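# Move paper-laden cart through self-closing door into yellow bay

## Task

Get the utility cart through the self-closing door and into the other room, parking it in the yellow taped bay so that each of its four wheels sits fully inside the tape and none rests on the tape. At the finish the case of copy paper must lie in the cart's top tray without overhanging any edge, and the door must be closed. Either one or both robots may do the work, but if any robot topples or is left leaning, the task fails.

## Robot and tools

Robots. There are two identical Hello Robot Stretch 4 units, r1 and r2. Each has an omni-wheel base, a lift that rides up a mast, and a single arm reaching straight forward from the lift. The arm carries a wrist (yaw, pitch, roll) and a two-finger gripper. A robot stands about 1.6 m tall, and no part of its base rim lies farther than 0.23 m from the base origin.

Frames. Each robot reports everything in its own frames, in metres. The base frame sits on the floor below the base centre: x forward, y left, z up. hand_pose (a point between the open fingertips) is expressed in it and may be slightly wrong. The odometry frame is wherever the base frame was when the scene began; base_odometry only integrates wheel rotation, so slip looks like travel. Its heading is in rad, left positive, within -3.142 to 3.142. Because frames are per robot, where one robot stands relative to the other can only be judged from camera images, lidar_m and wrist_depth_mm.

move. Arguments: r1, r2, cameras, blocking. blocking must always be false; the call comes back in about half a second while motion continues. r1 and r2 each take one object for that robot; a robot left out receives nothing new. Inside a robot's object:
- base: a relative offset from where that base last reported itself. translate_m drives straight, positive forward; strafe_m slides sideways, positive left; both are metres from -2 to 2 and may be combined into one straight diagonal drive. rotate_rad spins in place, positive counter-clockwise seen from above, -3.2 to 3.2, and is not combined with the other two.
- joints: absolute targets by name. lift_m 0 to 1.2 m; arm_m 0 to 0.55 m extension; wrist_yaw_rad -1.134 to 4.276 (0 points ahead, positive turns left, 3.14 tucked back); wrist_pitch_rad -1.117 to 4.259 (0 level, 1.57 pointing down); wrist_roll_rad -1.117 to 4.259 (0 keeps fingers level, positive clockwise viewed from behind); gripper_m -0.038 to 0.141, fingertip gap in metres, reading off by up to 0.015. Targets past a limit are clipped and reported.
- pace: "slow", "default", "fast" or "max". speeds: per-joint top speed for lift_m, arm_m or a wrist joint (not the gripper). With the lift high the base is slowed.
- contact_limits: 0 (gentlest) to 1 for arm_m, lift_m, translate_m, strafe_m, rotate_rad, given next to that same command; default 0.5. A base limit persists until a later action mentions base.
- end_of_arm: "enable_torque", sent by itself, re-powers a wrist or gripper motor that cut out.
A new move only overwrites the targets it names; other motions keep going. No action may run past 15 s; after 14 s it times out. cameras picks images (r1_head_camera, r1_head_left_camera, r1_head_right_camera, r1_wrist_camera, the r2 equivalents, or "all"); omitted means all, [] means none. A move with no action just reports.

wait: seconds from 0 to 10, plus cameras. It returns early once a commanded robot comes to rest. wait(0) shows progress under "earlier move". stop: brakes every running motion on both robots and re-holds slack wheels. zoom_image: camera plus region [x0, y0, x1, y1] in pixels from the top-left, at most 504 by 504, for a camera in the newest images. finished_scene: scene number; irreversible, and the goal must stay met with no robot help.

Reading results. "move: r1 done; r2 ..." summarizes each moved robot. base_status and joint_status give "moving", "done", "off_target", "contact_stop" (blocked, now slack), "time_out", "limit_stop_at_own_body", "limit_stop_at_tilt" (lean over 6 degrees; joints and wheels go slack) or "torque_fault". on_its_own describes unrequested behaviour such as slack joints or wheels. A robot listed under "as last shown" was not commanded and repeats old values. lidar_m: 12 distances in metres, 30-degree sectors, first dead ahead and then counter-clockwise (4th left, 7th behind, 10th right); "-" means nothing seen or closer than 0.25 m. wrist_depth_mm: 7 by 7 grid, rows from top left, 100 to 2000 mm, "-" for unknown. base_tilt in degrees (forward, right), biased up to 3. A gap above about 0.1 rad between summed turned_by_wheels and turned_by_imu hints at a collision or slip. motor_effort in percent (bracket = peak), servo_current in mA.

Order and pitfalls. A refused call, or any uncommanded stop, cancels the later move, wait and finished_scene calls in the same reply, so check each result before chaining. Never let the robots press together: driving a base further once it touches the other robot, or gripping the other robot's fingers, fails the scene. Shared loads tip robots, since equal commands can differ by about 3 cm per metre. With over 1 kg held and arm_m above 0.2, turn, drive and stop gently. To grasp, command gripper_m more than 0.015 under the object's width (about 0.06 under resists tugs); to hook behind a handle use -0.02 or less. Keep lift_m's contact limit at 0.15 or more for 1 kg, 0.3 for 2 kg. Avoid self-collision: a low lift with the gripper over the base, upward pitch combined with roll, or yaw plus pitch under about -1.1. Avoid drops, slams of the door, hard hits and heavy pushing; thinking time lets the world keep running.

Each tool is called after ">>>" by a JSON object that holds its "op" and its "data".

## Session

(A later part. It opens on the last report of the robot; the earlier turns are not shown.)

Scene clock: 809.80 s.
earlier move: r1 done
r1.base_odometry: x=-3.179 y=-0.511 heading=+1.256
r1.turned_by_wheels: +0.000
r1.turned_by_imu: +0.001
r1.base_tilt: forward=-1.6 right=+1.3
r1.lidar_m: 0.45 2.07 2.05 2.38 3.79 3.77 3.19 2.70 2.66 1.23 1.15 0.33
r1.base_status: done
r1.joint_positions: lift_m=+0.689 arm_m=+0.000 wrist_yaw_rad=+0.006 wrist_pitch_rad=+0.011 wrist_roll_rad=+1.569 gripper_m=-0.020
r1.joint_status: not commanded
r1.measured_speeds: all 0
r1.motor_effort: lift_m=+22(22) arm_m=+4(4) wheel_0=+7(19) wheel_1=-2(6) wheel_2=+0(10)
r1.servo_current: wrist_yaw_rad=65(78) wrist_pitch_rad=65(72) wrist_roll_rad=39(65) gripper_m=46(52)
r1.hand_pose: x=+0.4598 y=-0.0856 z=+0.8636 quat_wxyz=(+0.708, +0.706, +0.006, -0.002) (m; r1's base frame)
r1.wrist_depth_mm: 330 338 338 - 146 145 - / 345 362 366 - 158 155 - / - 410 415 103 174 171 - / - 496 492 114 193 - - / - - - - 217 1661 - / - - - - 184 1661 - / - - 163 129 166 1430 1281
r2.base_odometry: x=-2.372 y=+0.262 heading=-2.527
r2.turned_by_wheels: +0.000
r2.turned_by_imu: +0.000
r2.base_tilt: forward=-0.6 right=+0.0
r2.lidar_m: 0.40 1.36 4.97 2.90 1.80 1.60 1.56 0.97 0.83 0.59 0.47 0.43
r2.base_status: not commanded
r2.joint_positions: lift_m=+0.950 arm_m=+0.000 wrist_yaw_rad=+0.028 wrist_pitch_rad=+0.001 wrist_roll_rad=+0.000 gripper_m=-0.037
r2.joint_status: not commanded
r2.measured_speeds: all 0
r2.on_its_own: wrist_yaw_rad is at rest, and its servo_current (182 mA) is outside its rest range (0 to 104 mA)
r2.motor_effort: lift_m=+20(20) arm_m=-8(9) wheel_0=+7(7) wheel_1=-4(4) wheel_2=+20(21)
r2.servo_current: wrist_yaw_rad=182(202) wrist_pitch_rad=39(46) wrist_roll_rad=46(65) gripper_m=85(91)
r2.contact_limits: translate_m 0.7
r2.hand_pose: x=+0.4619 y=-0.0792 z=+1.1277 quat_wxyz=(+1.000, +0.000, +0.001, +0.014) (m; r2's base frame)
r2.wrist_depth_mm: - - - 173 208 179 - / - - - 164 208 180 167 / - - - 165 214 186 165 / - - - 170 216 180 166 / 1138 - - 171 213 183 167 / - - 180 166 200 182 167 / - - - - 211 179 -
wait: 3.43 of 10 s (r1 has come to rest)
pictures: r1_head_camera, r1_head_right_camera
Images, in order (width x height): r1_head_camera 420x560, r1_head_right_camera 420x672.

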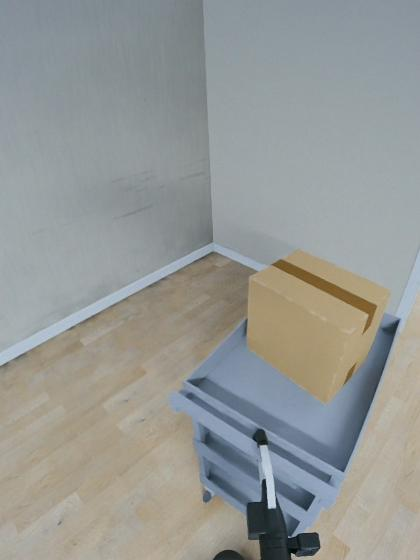

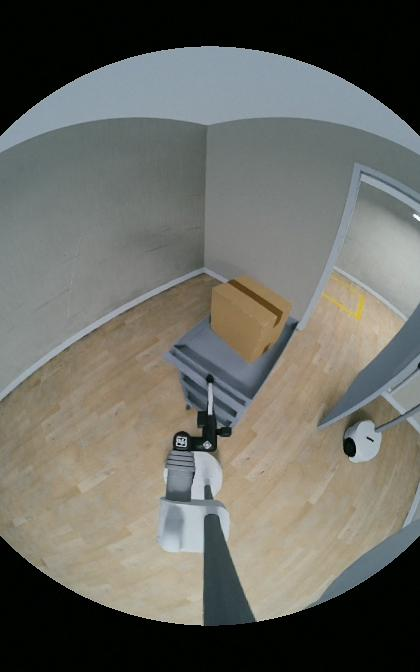

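>>> {"op": "move", "data": {"r1": {"base":{"translate_m":-0.4,"strafe_m":0.6},"pace":"slow"}, "blocking": false, "cameras": []}}

>>> {"op": "wait", "data": {"seconds": 10, "cameras": []}}

>>> {"op": "move", "data": {"r1": {"base":{"rotate_rad":-0.6},"pace":"slow"}, "blocking": false, "cameras": []}}

>>> {"op": "wait", "data": {"seconds": 6, "cameras": ["r1_head_camera","r1_head_right_camera","r2_head_left_camera"]}}

Scene clock: 836.53 s.
move: r1 moving
r1.base_odometry: x=-3.190 y=-0.515 heading=+1.256
r1.turned_by_wheels: +0.000
r1.turned_by_imu: +0.000
r1.base_tilt: forward=-1.6 right=+1.3
r1.lidar_m: 0.43 2.05 2.05 2.38 3.76 3.76 3.18 2.69 2.67 1.25 1.17 0.35
r1.base_status: translate_m moving; strafe_m moving
r1.joint_positions: lift_m=+0.689 arm_m=+0.000 wrist_yaw_rad=+0.006 wrist_pitch_rad=+0.011 wrist_roll_rad=+1.569 gripper_m=-0.020
r1.joint_status: not commanded
r1.measured_speeds: translate_m=-0.028 strafe_m=+0.040 rotate_rad=-0.001 lift_m=+0.000 arm_m=+0.000 wrist_yaw_rad=-0.012 wrist_pitch_rad=+0.000 wrist_roll_rad=+0.000
r1.motor_effort: lift_m=+22(22) arm_m=-3(4) wheel_0=-10(10) wheel_1=+3(4) wheel_2=+9(10)
r1.servo_current: wrist_yaw_rad=65(72) wrist_pitch_rad=72(72) wrist_roll_rad=52(59) gripper_m=46(46)
r1.hand_pose: x=+0.4598 y=-0.0858 z=+0.8636 quat_wxyz=(+0.708, +0.706, +0.006, -0.002) (m; r1's base frame)
r1.wrist_depth_mm: 334 343 342 - 148 148 - / 351 364 368 - 161 162 - / - 410 421 107 177 178 - / - 500 484 119 198 - - / - - - - 220 1708 - / - - - - 181 1661 - / - - 163 131 164 1499 1281
r2.base_odometry: x=-2.372 y=+0.262 heading=-2.527
r2.turned_by_wheels: +0.000
r2.turned_by_imu: +0.000
r2.base_tilt: forward=-0.6 right=+0.1
r2.lidar_m: 0.38 1.38 4.99 2.89 1.77 1.59 1.53 0.96 0.83 0.63 0.44 0.43
r2.base_status: not commanded
r2.joint_positions: lift_m=+0.950 arm_m=+0.000 wrist_yaw_rad=+0.028 wrist_pitch_rad=+0.001 wrist_roll_rad=+0.000 gripper_m=-0.037
r2.joint_status: not commanded
r2.measured_speeds: all 0
r2.motor_effort: lift_m=+20(20) arm_m=-8(9) wheel_0=+7(7) wheel_1=-3(4) wheel_2=+20(21)
r2.servo_current: wrist_yaw_rad=169(189) wrist_pitch_rad=39(46) wrist_roll_rad=46(59) gripper_m=85(85)
r2.contact_limits: translate_m 0.7
r2.hand_pose: x=+0.4619 y=-0.0792 z=+1.1277 quat_wxyz=(+1.000, +0.000, +0.001, +0.014) (m; r2's base frame)
r2.wrist_depth_mm: - - - 173 207 179 - / - - - 164 209 180 167 / - - - 164 215 186 165 / - - - 171 216 180 166 / 1160 - - 170 213 183 167 / - - 181 165 200 182 168 / - - - - 211 178 -
pictures: none
No camera images: "cameras" was empty.

Scene clock: 844.53 s.
earlier move: r1 done
r1.base_odometry: x=-3.873 y=-0.705 heading=+1.256
r1.turned_by_wheels: +0.000
r1.turned_by_imu: -0.001
r1.base_tilt: forward=-1.5 right=+1.3
r1.lidar_m: 0.45 1.91 1.90 2.17 3.09 3.07 3.33 2.84 2.84 2.03 1.84 0.32
r1.base_status: done
r1.joint_positions: lift_m=+0.689 arm_m=+0.000 wrist_yaw_rad=-0.001 wrist_pitch_rad=+0.011 wrist_roll_rad=+1.569 gripper_m=-0.020
r1.joint_status: not commanded
r1.measured_speeds: all 0
r1.motor_effort: lift_m=+22(22) arm_m=-4(4) wheel_0=-5(16) wheel_1=+1(6) wheel_2=+6(10)
r1.servo_current: wrist_yaw_rad=52(78) wrist_pitch_rad=65(72) wrist_roll_rad=59(72) gripper_m=39(52)
r1.hand_pose: x=+0.4592 y=-0.0877 z=+0.8636 quat_wxyz=(+0.708, +0.707, +0.004, -0.004) (m; r1's base frame)
r1.wrist_depth_mm: 320 322 322 - - 120 - / - 373 379 - - 130 - / - 455 466 - - 153 - / - - - - - 186 - / - - - - 216 1576 - / - - 208 116 179 1618 1281 / - - 158 - 180 410 430
r2.base_odometry: x=-2.372 y=+0.262 heading=-2.527
r2.turned_by_wheels: +0.000
r2.turned_by_imu: +0.001
r2.base_tilt: forward=-0.6 right=+0.1
r2.lidar_m: 0.39 1.52 4.95 2.85 1.77 1.56 1.55 0.95 0.84 0.63 0.45 0.42
r2.base_status: not commanded
r2.joint_positions: lift_m=+0.950 arm_m=+0.000 wrist_yaw_rad=+0.028 wrist_pitch_rad=+0.001 wrist_roll_rad=+0.000 gripper_m=-0.037
r2.joint_status: not commanded
r2.measured_speeds: all 0
r2.on_its_own: wrist_yaw_rad is at rest, and its servo_current (182 mA) is outside its rest range (0 to 104 mA)
r2.motor_effort: lift_m=+20(20) arm_m=-9(9) wheel_0=+6(7) wheel_1=-4(4) wheel_2=+20(21)
r2.servo_current: wrist_yaw_rad=182(202) wrist_pitch_rad=39(52) wrist_roll_rad=39(65) gripper_m=85(91)
r2.contact_limits: translate_m 0.7
r2.hand_pose: x=+0.4619 y=-0.0792 z=+1.1277 quat_wxyz=(+1.000, +0.000, +0.001, +0.014) (m; r2's base frame)
r2.wrist_depth_mm: - - - 173 207 179 - / - - - 164 209 181 167 / - - - 164 214 185 166 / - - - 171 216 180 167 / - 1708 1464 171 213 184 167 / - - 180 166 201 181 167 / - 154 1281 - 211 179 -
wait: 8.00 of 10 s (r1 has come to rest)
pictures: none
No camera images: "cameras" was empty.

Scene clock: 845.03 s.
move: r1 moving
r1.base_odometry: x=-3.873 y=-0.705 heading=+1.131
r1.turned_by_wheels: -0.124
r1.turned_by_imu: -0.124
r1.base_tilt: forward=-1.6 right=+1.3
r1.lidar_m: 0.44 0.58 1.90 2.07 3.13 3.06 3.34 2.87 2.83 2.15 1.85 0.32
r1.base_status: rotate_rad moving
r1.joint_positions: lift_m=+0.689 arm_m=+0.000 wrist_yaw_rad=+0.012 wrist_pitch_rad=+0.011 wrist_roll_rad=+1.569 gripper_m=-0.020
r1.joint_status: not commanded
r1.measured_speeds: translate_m=-0.002 strafe_m=+0.001 rotate_rad=-0.487 lift_m=+0.000 arm_m=+0.000 wrist_yaw_rad=+0.014 wrist_pitch_rad=+0.000 wrist_roll_rad=+0.000
r1.motor_effort: lift_m=+22(22) arm_m=-2(4) wheel_0=+19(19) wheel_1=+9(9) wheel_2=+11(11)
r1.servo_current: wrist_yaw_rad=72(72) wrist_pitch_rad=65(72) wrist_roll_rad=59(65) gripper_m=39(46)
r1.hand_pose: x=+0.4603 y=-0.0840 z=+0.8636 quat_wxyz=(+0.708, +0.706, +0.008, +0.000) (m; r1's base frame)
r1.wrist_depth_mm: 314 314 315 - - 128 - / - 357 364 - - 141 - / - 418 424 - 158 159 - / - 554 517 - 180 182 - / - - - 108 210 1618 - / - - - - 231 1808 512 / - - 166 138 176 402 413
r2.base_odometry: x=-2.372 y=+0.262 heading=-2.527
r2.turned_by_wheels: +0.000
r2.turned_by_imu: +0.000
r2.base_tilt: forward=-0.6 right=+0.0
r2.lidar_m: 0.38 1.49 4.97 2.88 1.80 1.60 1.54 0.98 0.85 0.63 0.45 0.43
r2.base_status: not commanded
r2.joint_positions: lift_m=+0.950 arm_m=+0.000 wrist_yaw_rad=+0.028 wrist_pitch_rad=+0.001 wrist_roll_rad=+0.000 gripper_m=-0.037
r2.joint_status: not commanded
r2.measured_speeds: all 0
r2.motor_effort: lift_m=+20(20) arm_m=-8(9) wheel_0=+7(7) wheel_1=-3(4) wheel_2=+20(21)
r2.servo_current: wrist_yaw_rad=195(195) wrist_pitch_rad=39(39) wrist_roll_rad=46(59) gripper_m=85(91)
r2.contact_limits: translate_m 0.7
r2.hand_pose: x=+0.4619 y=-0.0792 z=+1.1277 quat_wxyz=(+1.000, +0.000, +0.001, +0.014) (m; r2's base frame)
r2.wrist_depth_mm: - - - 174 208 179 - / - - - 164 208 180 167 / - - - 164 215 185 165 / - - - 171 216 179 166 / - 1708 1499 171 213 183 167 / - - 181 167 200 181 168 / - 154 1255 - 211 178 -
pictures: none
No camera images: "cameras" was empty.

Scene clock: 846.37 s.
earlier move: r1 done
r1.base_odometry: x=-3.873 y=-0.705 heading=+0.656
r1.turned_by_wheels: -0.475
r1.turned_by_imu: -0.477
r1.base_tilt: forward=-1.6 right=+1.3
r1.lidar_m: 0.37 0.38 1.91 1.91 2.08 3.11 3.06 3.43 2.85 2.82 2.01 0.44
r1.base_status: done
r1.joint_positions: lift_m=+0.689 arm_m=+0.000 wrist_yaw_rad=+0.003 wrist_pitch_rad=+0.011 wrist_roll_rad=+1.569 gripper_m=-0.020
r1.joint_status: not commanded
r1.measured_speeds: all 0
r1.motor_effort: lift_m=+22(22) arm_m=-4(4) wheel_0=+1(20) wheel_1=+1(10) wheel_2=+5(11)
r1.servo_current: wrist_yaw_rad=52(85) wrist_pitch_rad=72(72) wrist_roll_rad=52(65) gripper_m=46(52)
r1.hand_pose: x=+0.4595 y=-0.0867 z=+0.8636 quat_wxyz=(+0.708, +0.707, +0.005, -0.003) (m; r1's base frame)
r1.wrist_depth_mm: - - - - 252 1430 1098 / - - - 249 248 1430 1138 / - - - 243 244 1708 - / - - 559 239 240 - - / - 436 436 177 236 - - / - 442 442 182 234 - - / - 445 179 145 229 - -
r2.base_odometry: x=-2.372 y=+0.262 heading=-2.527
r2.turned_by_wheels: +0.000
r2.turned_by_imu: +0.000
r2.base_tilt: forward=-0.6 right=+0.0
r2.lidar_m: 0.39 1.45 4.96 2.91 1.80 1.60 1.54 0.96 0.85 0.61 0.44 0.43
r2.base_status: not commanded
r2.joint_positions: lift_m=+0.950 arm_m=+0.000 wrist_yaw_rad=+0.028 wrist_pitch_rad=+0.001 wrist_roll_rad=+0.000 gripper_m=-0.037
r2.joint_status: not commanded
r2.measured_speeds: all 0
r2.on_its_own: wrist_yaw_rad is at rest, and its servo_current (182 mA) is outside its rest range (0 to 104 mA)
r2.motor_effort: lift_m=+20(20) arm_m=-8(9) wheel_0=+7(7) wheel_1=-3(4) wheel_2=+20(21)
r2.servo_current: wrist_yaw_rad=182(202) wrist_pitch_rad=39(46) wrist_roll_rad=52(59) gripper_m=85(91)
r2.contact_limits: translate_m 0.7
r2.hand_pose: x=+0.4619 y=-0.0792 z=+1.1277 quat_wxyz=(+1.000, +0.000, +0.001, +0.014) (m; r2's base frame)
r2.wrist_depth_mm: - - - 173 207 180 - / - - - 164 208 181 167 / - - - 164 215 185 165 / - - - 170 216 180 166 / - 1464 1336 171 213 183 167 / - - 179 166 202 182 168 / - 144 - - 211 178 -
wait: 1.33 of 6 s (r1 has come to rest)
pictures: r1_head_camera, r1_head_right_camera, r2_head_left_camera
Images, in order (width x height): r1_head_camera 420x560, r1_head_right_camera 420x672, r2_head_left_camera 420x672.

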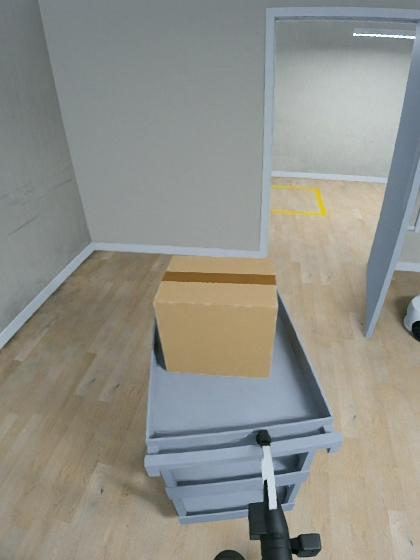

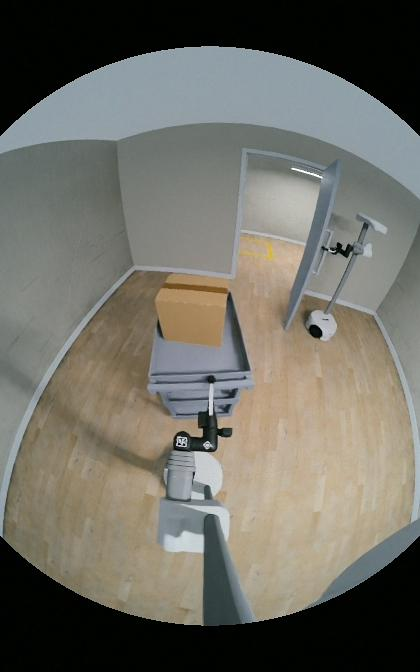

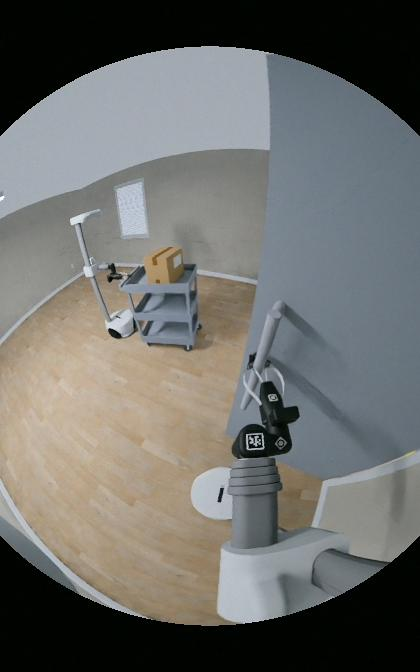

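>>> {"op": "move", "data": {"r1": {"base":{"translate_m":0.17,"strafe_m":0.42},"pace":"slow"}, "blocking": false, "cameras": []}}

>>> {"op": "wait", "data": {"seconds": 8, "cameras": ["r1_head_camera","r1_head_right_camera"]}}

Scene clock: 866.40 s.
move: r1 moving
r1.base_odometry: x=-3.876 y=-0.693 heading=+0.656
r1.turned_by_wheels: +0.000
r1.turned_by_imu: +0.000
r1.base_tilt: forward=-1.6 right=+1.3
r1.lidar_m: 0.35 0.38 1.91 1.89 2.04 3.08 3.06 3.44 2.85 2.85 2.03 0.44
r1.base_status: translate_m moving; strafe_m moving
r1.joint_positions: lift_m=+0.689 arm_m=+0.000 wrist_yaw_rad=+0.003 wrist_pitch_rad=+0.011 wrist_roll_rad=+1.569 gripper_m=-0.020
r1.joint_status: not commanded
r1.measured_speeds: translate_m=+0.018 strafe_m=+0.046 rotate_rad=-0.002 lift_m=+0.000 arm_m=+0.000 wrist_yaw_rad=-0.002 wrist_pitch_rad=+0.000 wrist_roll_rad=+0.000
r1.motor_effort: lift_m=+22(22) arm_m=-4(4) wheel_0=-5(9) wheel_1=+6(8) wheel_2=-2(4)
r1.servo_current: wrist_yaw_rad=52(78) wrist_pitch_rad=72(72) wrist_roll_rad=59(59) gripper_m=46(52)
r1.hand_pose: x=+0.4595 y=-0.0867 z=+0.8636 quat_wxyz=(+0.708, +0.707, +0.005, -0.003) (m; r1's base frame)
r1.wrist_depth_mm: - - - - 260 1499 1138 / - - - 253 256 286 285 / - - - 247 248 1708 - / - - - 241 245 - - / - 433 439 179 238 - - / - 439 439 183 234 - - / - 439 179 144 227 - -
r2.base_odometry: x=-2.372 y=+0.262 heading=-2.527
r2.turned_by_wheels: +0.000
r2.turned_by_imu: +0.000
r2.base_tilt: forward=-0.6 right=+0.0
r2.lidar_m: 0.39 1.46 4.95 2.91 1.77 1.57 1.52 0.96 0.84 0.60 0.45 0.42
r2.base_status: not commanded
r2.joint_positions: lift_m=+0.950 arm_m=+0.000 wrist_yaw_rad=+0.028 wrist_pitch_rad=+0.001 wrist_roll_rad=+0.000 gripper_m=-0.037
r2.joint_status: not commanded
r2.measured_speeds: all 0
r2.motor_effort: lift_m=+20(20) arm_m=-8(8) wheel_0=+6(7) wheel_1=-3(4) wheel_2=+21(21)
r2.servo_current: wrist_yaw_rad=189(195) wrist_pitch_rad=39(46) wrist_roll_rad=39(52) gripper_m=85(91)
r2.contact_limits: translate_m 0.7
r2.hand_pose: x=+0.4619 y=-0.0792 z=+1.1277 quat_wxyz=(+1.000, +0.000, +0.001, +0.014) (m; r2's base frame)
r2.wrist_depth_mm: - - - 173 207 179 - / - - - 164 209 181 167 / - - - 164 216 185 165 / - - - 171 216 180 166 / - 1464 1366 171 213 184 167 / - - 179 166 201 181 168 / - 144 - - 211 178 -
pictures: none
No camera images: "cameras" was empty.

Scene clock: 871.70 s.
earlier move: r1 done
r1.base_odometry: x=-3.994 y=-0.269 heading=+0.656
r1.turned_by_wheels: +0.000
r1.turned_by_imu: +0.000
r1.base_tilt: forward=-1.6 right=+1.3
r1.lidar_m: 0.40 0.48 1.47 1.45 1.65 2.57 3.18 3.53 3.30 3.26 1.99 0.40
r1.base_status: done
r1.joint_positions: lift_m=+0.689 arm_m=+0.000 wrist_yaw_rad=-0.008 wrist_pitch_rad=+0.011 wrist_roll_rad=+1.569 gripper_m=-0.020
r1.joint_status: not commanded
r1.measured_speeds: all 0
r1.motor_effort: lift_m=+22(22) arm_m=-3(4) wheel_0=-8(13) wheel_1=+2(8) wheel_2=-1(11)
r1.servo_current: wrist_yaw_rad=65(85) wrist_pitch_rad=65(72) wrist_roll_rad=46(72) gripper_m=39(52)
r1.hand_pose: x=+0.4585 y=-0.0898 z=+0.8636 quat_wxyz=(+0.708, +0.707, +0.001, -0.007) (m; r1's base frame)
r1.wrist_depth_mm: - - - - 192 750 - / - - 521 - 200 - - / - 404 404 146 208 - - / - 433 436 153 218 - - / - 480 477 162 227 - - / - - 504 176 183 1708 - / - - 179 141 249 128 -
r2.base_odometry: x=-2.372 y=+0.262 heading=-2.527
r2.turned_by_wheels: +0.000
r2.turned_by_imu: +0.001
r2.base_tilt: forward=-0.7 right=+0.0
r2.lidar_m: 0.38 1.68 4.96 2.87 1.80 1.58 1.53 0.96 0.81 0.61 0.44 0.43
r2.base_status: not commanded
r2.joint_positions: lift_m=+0.950 arm_m=+0.000 wrist_yaw_rad=+0.028 wrist_pitch_rad=+0.001 wrist_roll_rad=+0.000 gripper_m=-0.037
r2.joint_status: not commanded
r2.measured_speeds: all 0
r2.on_its_own: wrist_yaw_rad is at rest, and its servo_current (176 mA) is outside its rest range (0 to 104 mA)
r2.motor_effort: lift_m=+20(20) arm_m=-8(9) wheel_0=+7(7) wheel_1=-3(4) wheel_2=+20(21)
r2.servo_current: wrist_yaw_rad=176(202) wrist_pitch_rad=46(52) wrist_roll_rad=52(59) gripper_m=85(98)
r2.contact_limits: translate_m 0.7
r2.hand_pose: x=+0.4619 y=-0.0792 z=+1.1277 quat_wxyz=(+1.000, +0.000, +0.001, +0.014) (m; r2's base frame)
r2.wrist_depth_mm: - - - 174 207 180 - / - - - 164 208 181 166 / - - - 164 215 185 165 / - - - 171 216 180 166 / - - 1464 171 213 183 167 / - - 181 166 201 181 167 / - 1808 1499 - 211 178 -
wait: 5.30 of 8 s (r1 has come to rest)
pictures: r1_head_camera, r1_head_right_camera
Images, in order (width x height): r1_head_camera 420x560, r1_head_right_camera 420x672.

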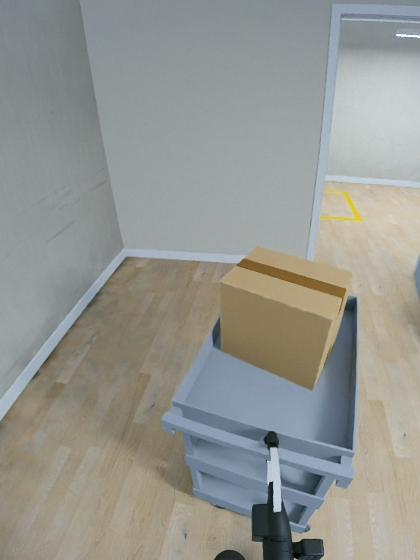

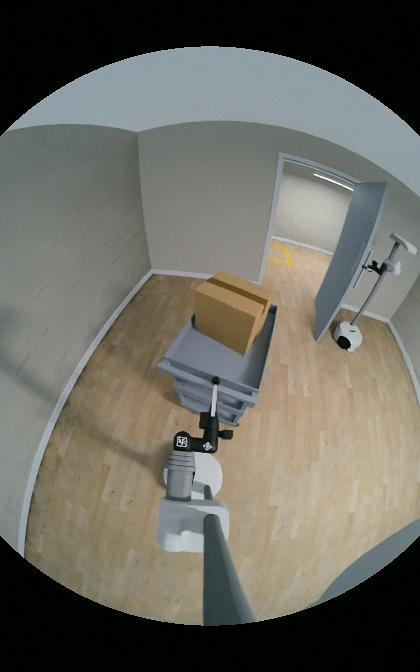

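>>> {"op": "move", "data": {"r1": {"base":{"translate_m":0.1,"strafe_m":0.32},"pace":"slow"}, "blocking": false, "cameras": []}}

>>> {"op": "wait", "data": {"seconds": 8, "cameras": ["r1_head_camera","r1_head_right_camera"]}}

Scene clock: 877.37 s.
move: r1 moving
r1.base_odometry: x=-3.999 y=-0.257 heading=+0.655
r1.turned_by_wheels: -0.001
r1.turned_by_imu: -0.001
r1.base_tilt: forward=-1.6 right=+1.3
r1.lidar_m: 0.41 0.49 1.47 1.44 1.58 2.56 3.17 3.50 3.32 3.27 2.00 0.38
r1.base_status: translate_m moving; strafe_m moving
r1.joint_positions: lift_m=+0.689 arm_m=+0.000 wrist_yaw_rad=-0.008 wrist_pitch_rad=+0.011 wrist_roll_rad=+1.569 gripper_m=-0.020
r1.joint_status: not commanded
r1.measured_speeds: translate_m=+0.015 strafe_m=+0.047 rotate_rad=+0.001 lift_m=+0.000 arm_m=+0.000 wrist_yaw_rad=+0.000 wrist_pitch_rad=+0.000 wrist_roll_rad=+0.000
r1.motor_effort: lift_m=+22(22) arm_m=-3(4) wheel_0=-10(12) wheel_1=+3(6) wheel_2=-4(5)
r1.servo_current: wrist_yaw_rad=59(78) wrist_pitch_rad=65(65) wrist_roll_rad=39(65) gripper_m=46(46)
r1.hand_pose: x=+0.4585 y=-0.0898 z=+0.8636 quat_wxyz=(+0.708, +0.707, +0.001, -0.007) (m; r1's base frame)
r1.wrist_depth_mm: - - - - 190 - - / - - 508 - 199 - - / - 402 404 146 207 - - / - 433 436 - 216 - - / - 480 477 162 226 - - / - - 500 176 182 1808 - / - - 180 141 248 127 -
r2.base_odometry: x=-2.372 y=+0.262 heading=-2.527
r2.turned_by_wheels: +0.000
r2.turned_by_imu: +0.000
r2.base_tilt: forward=-0.6 right=+0.0
r2.lidar_m: 0.40 1.69 4.96 2.91 1.78 1.60 1.54 0.97 0.84 0.61 0.44 0.41
r2.base_status: not commanded
r2.joint_positions: lift_m=+0.950 arm_m=+0.000 wrist_yaw_rad=+0.028 wrist_pitch_rad=+0.001 wrist_roll_rad=+0.000 gripper_m=-0.037
r2.joint_status: not commanded
r2.measured_speeds: all 0
r2.motor_effort: lift_m=+20(20) arm_m=-8(8) wheel_0=+6(7) wheel_1=-3(4) wheel_2=+21(21)
r2.servo_current: wrist_yaw_rad=182(202) wrist_pitch_rad=33(46) wrist_roll_rad=65(65) gripper_m=85(91)
r2.contact_limits: translate_m 0.7
r2.hand_pose: x=+0.4619 y=-0.0792 z=+1.1277 quat_wxyz=(+1.000, +0.000, +0.001, +0.014) (m; r2's base frame)
r2.wrist_depth_mm: - - - 174 207 179 - / - - - 164 209 180 167 / - - - 165 214 185 165 / - - - 171 216 180 166 / - - 1499 171 213 183 167 / - - 181 166 201 181 167 / - 1863 1499 - 211 178 -
pictures: none
No camera images: "cameras" was empty.

Scene clock: 881.47 s.
earlier move: r1 done
r1.base_odometry: x=-4.110 y=+0.046 heading=+0.655
r1.turned_by_wheels: +0.000
r1.turned_by_imu: +0.000
r1.base_tilt: forward=-1.6 right=+1.3
r1.lidar_m: 0.47 1.41 1.13 1.12 1.28 2.00 3.23 3.58 3.61 3.59 2.16 0.33
r1.base_status: done
r1.joint_positions: lift_m=+0.689 arm_m=+0.000 wrist_yaw_rad=-0.008 wrist_pitch_rad=+0.011 wrist_roll_rad=+1.569 gripper_m=-0.020
r1.joint_status: not commanded
r1.measured_speeds: all 0
r1.motor_effort: lift_m=+22(22) arm_m=-3(4) wheel_0=-7(13) wheel_1=+2(8) wheel_2=-2(6)
r1.servo_current: wrist_yaw_rad=65(85) wrist_pitch_rad=59(72) wrist_roll_rad=39(65) gripper_m=52(52)
r1.hand_pose: x=+0.4585 y=-0.0898 z=+0.8636 quat_wxyz=(+0.708, +0.707, +0.001, -0.007) (m; r1's base frame)
r1.wrist_depth_mm: 332 327 332 - - 143 - / - 366 370 - 157 155 - / - 427 430 - 173 169 - / - 544 512 111 194 200 - / - - - - 221 1708 - / - - - - 181 1618 - / - - 180 129 180 404 1205
r2.base_odometry: x=-2.372 y=+0.262 heading=-2.527
r2.turned_by_wheels: +0.000
r2.turned_by_imu: +0.001
r2.base_tilt: forward=-0.6 right=+0.0
r2.lidar_m: 0.40 1.98 4.98 2.92 1.80 1.58 1.54 0.95 0.83 0.62 0.45 0.43
r2.base_status: not commanded
r2.joint_positions: lift_m=+0.950 arm_m=+0.000 wrist_yaw_rad=+0.028 wrist_pitch_rad=+0.001 wrist_roll_rad=+0.000 gripper_m=-0.037
r2.joint_status: not commanded
r2.measured_speeds: all 0
r2.on_its_own: wrist_yaw_rad is at rest, and its servo_current (189 mA) is outside its rest range (0 to 104 mA)
r2.motor_effort: lift_m=+20(20) arm_m=-8(9) wheel_0=+7(7) wheel_1=-4(4) wheel_2=+21(21)
r2.servo_current: wrist_yaw_rad=189(208) wrist_pitch_rad=39(52) wrist_roll_rad=52(65) gripper_m=85(91)
r2.contact_limits: translate_m 0.7
r2.hand_pose: x=+0.4619 y=-0.0792 z=+1.1277 quat_wxyz=(+1.000, +0.000, +0.001, +0.014) (m; r2's base frame)
r2.wrist_depth_mm: - - - 173 207 179 - / - - - 163 209 180 167 / - - - 164 215 185 165 / - - - 171 216 180 166 / - - - 171 212 183 167 / - - 181 166 200 181 168 / - - - - 211 178 -
wait: 4.10 of 8 s (r1 has come to rest)
pictures: r1_head_camera, r1_head_right_camera
Images, in order (width x height): r1_head_camera 420x560, r1_head_right_camera 420x672.

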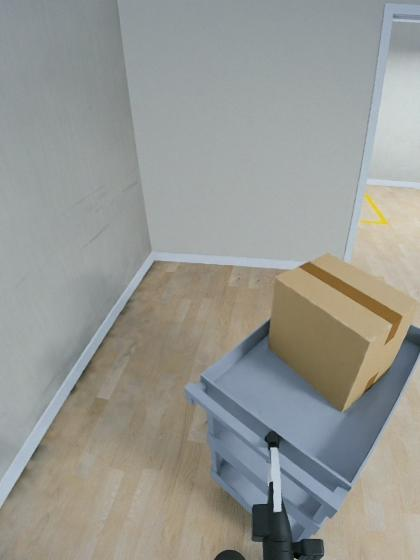

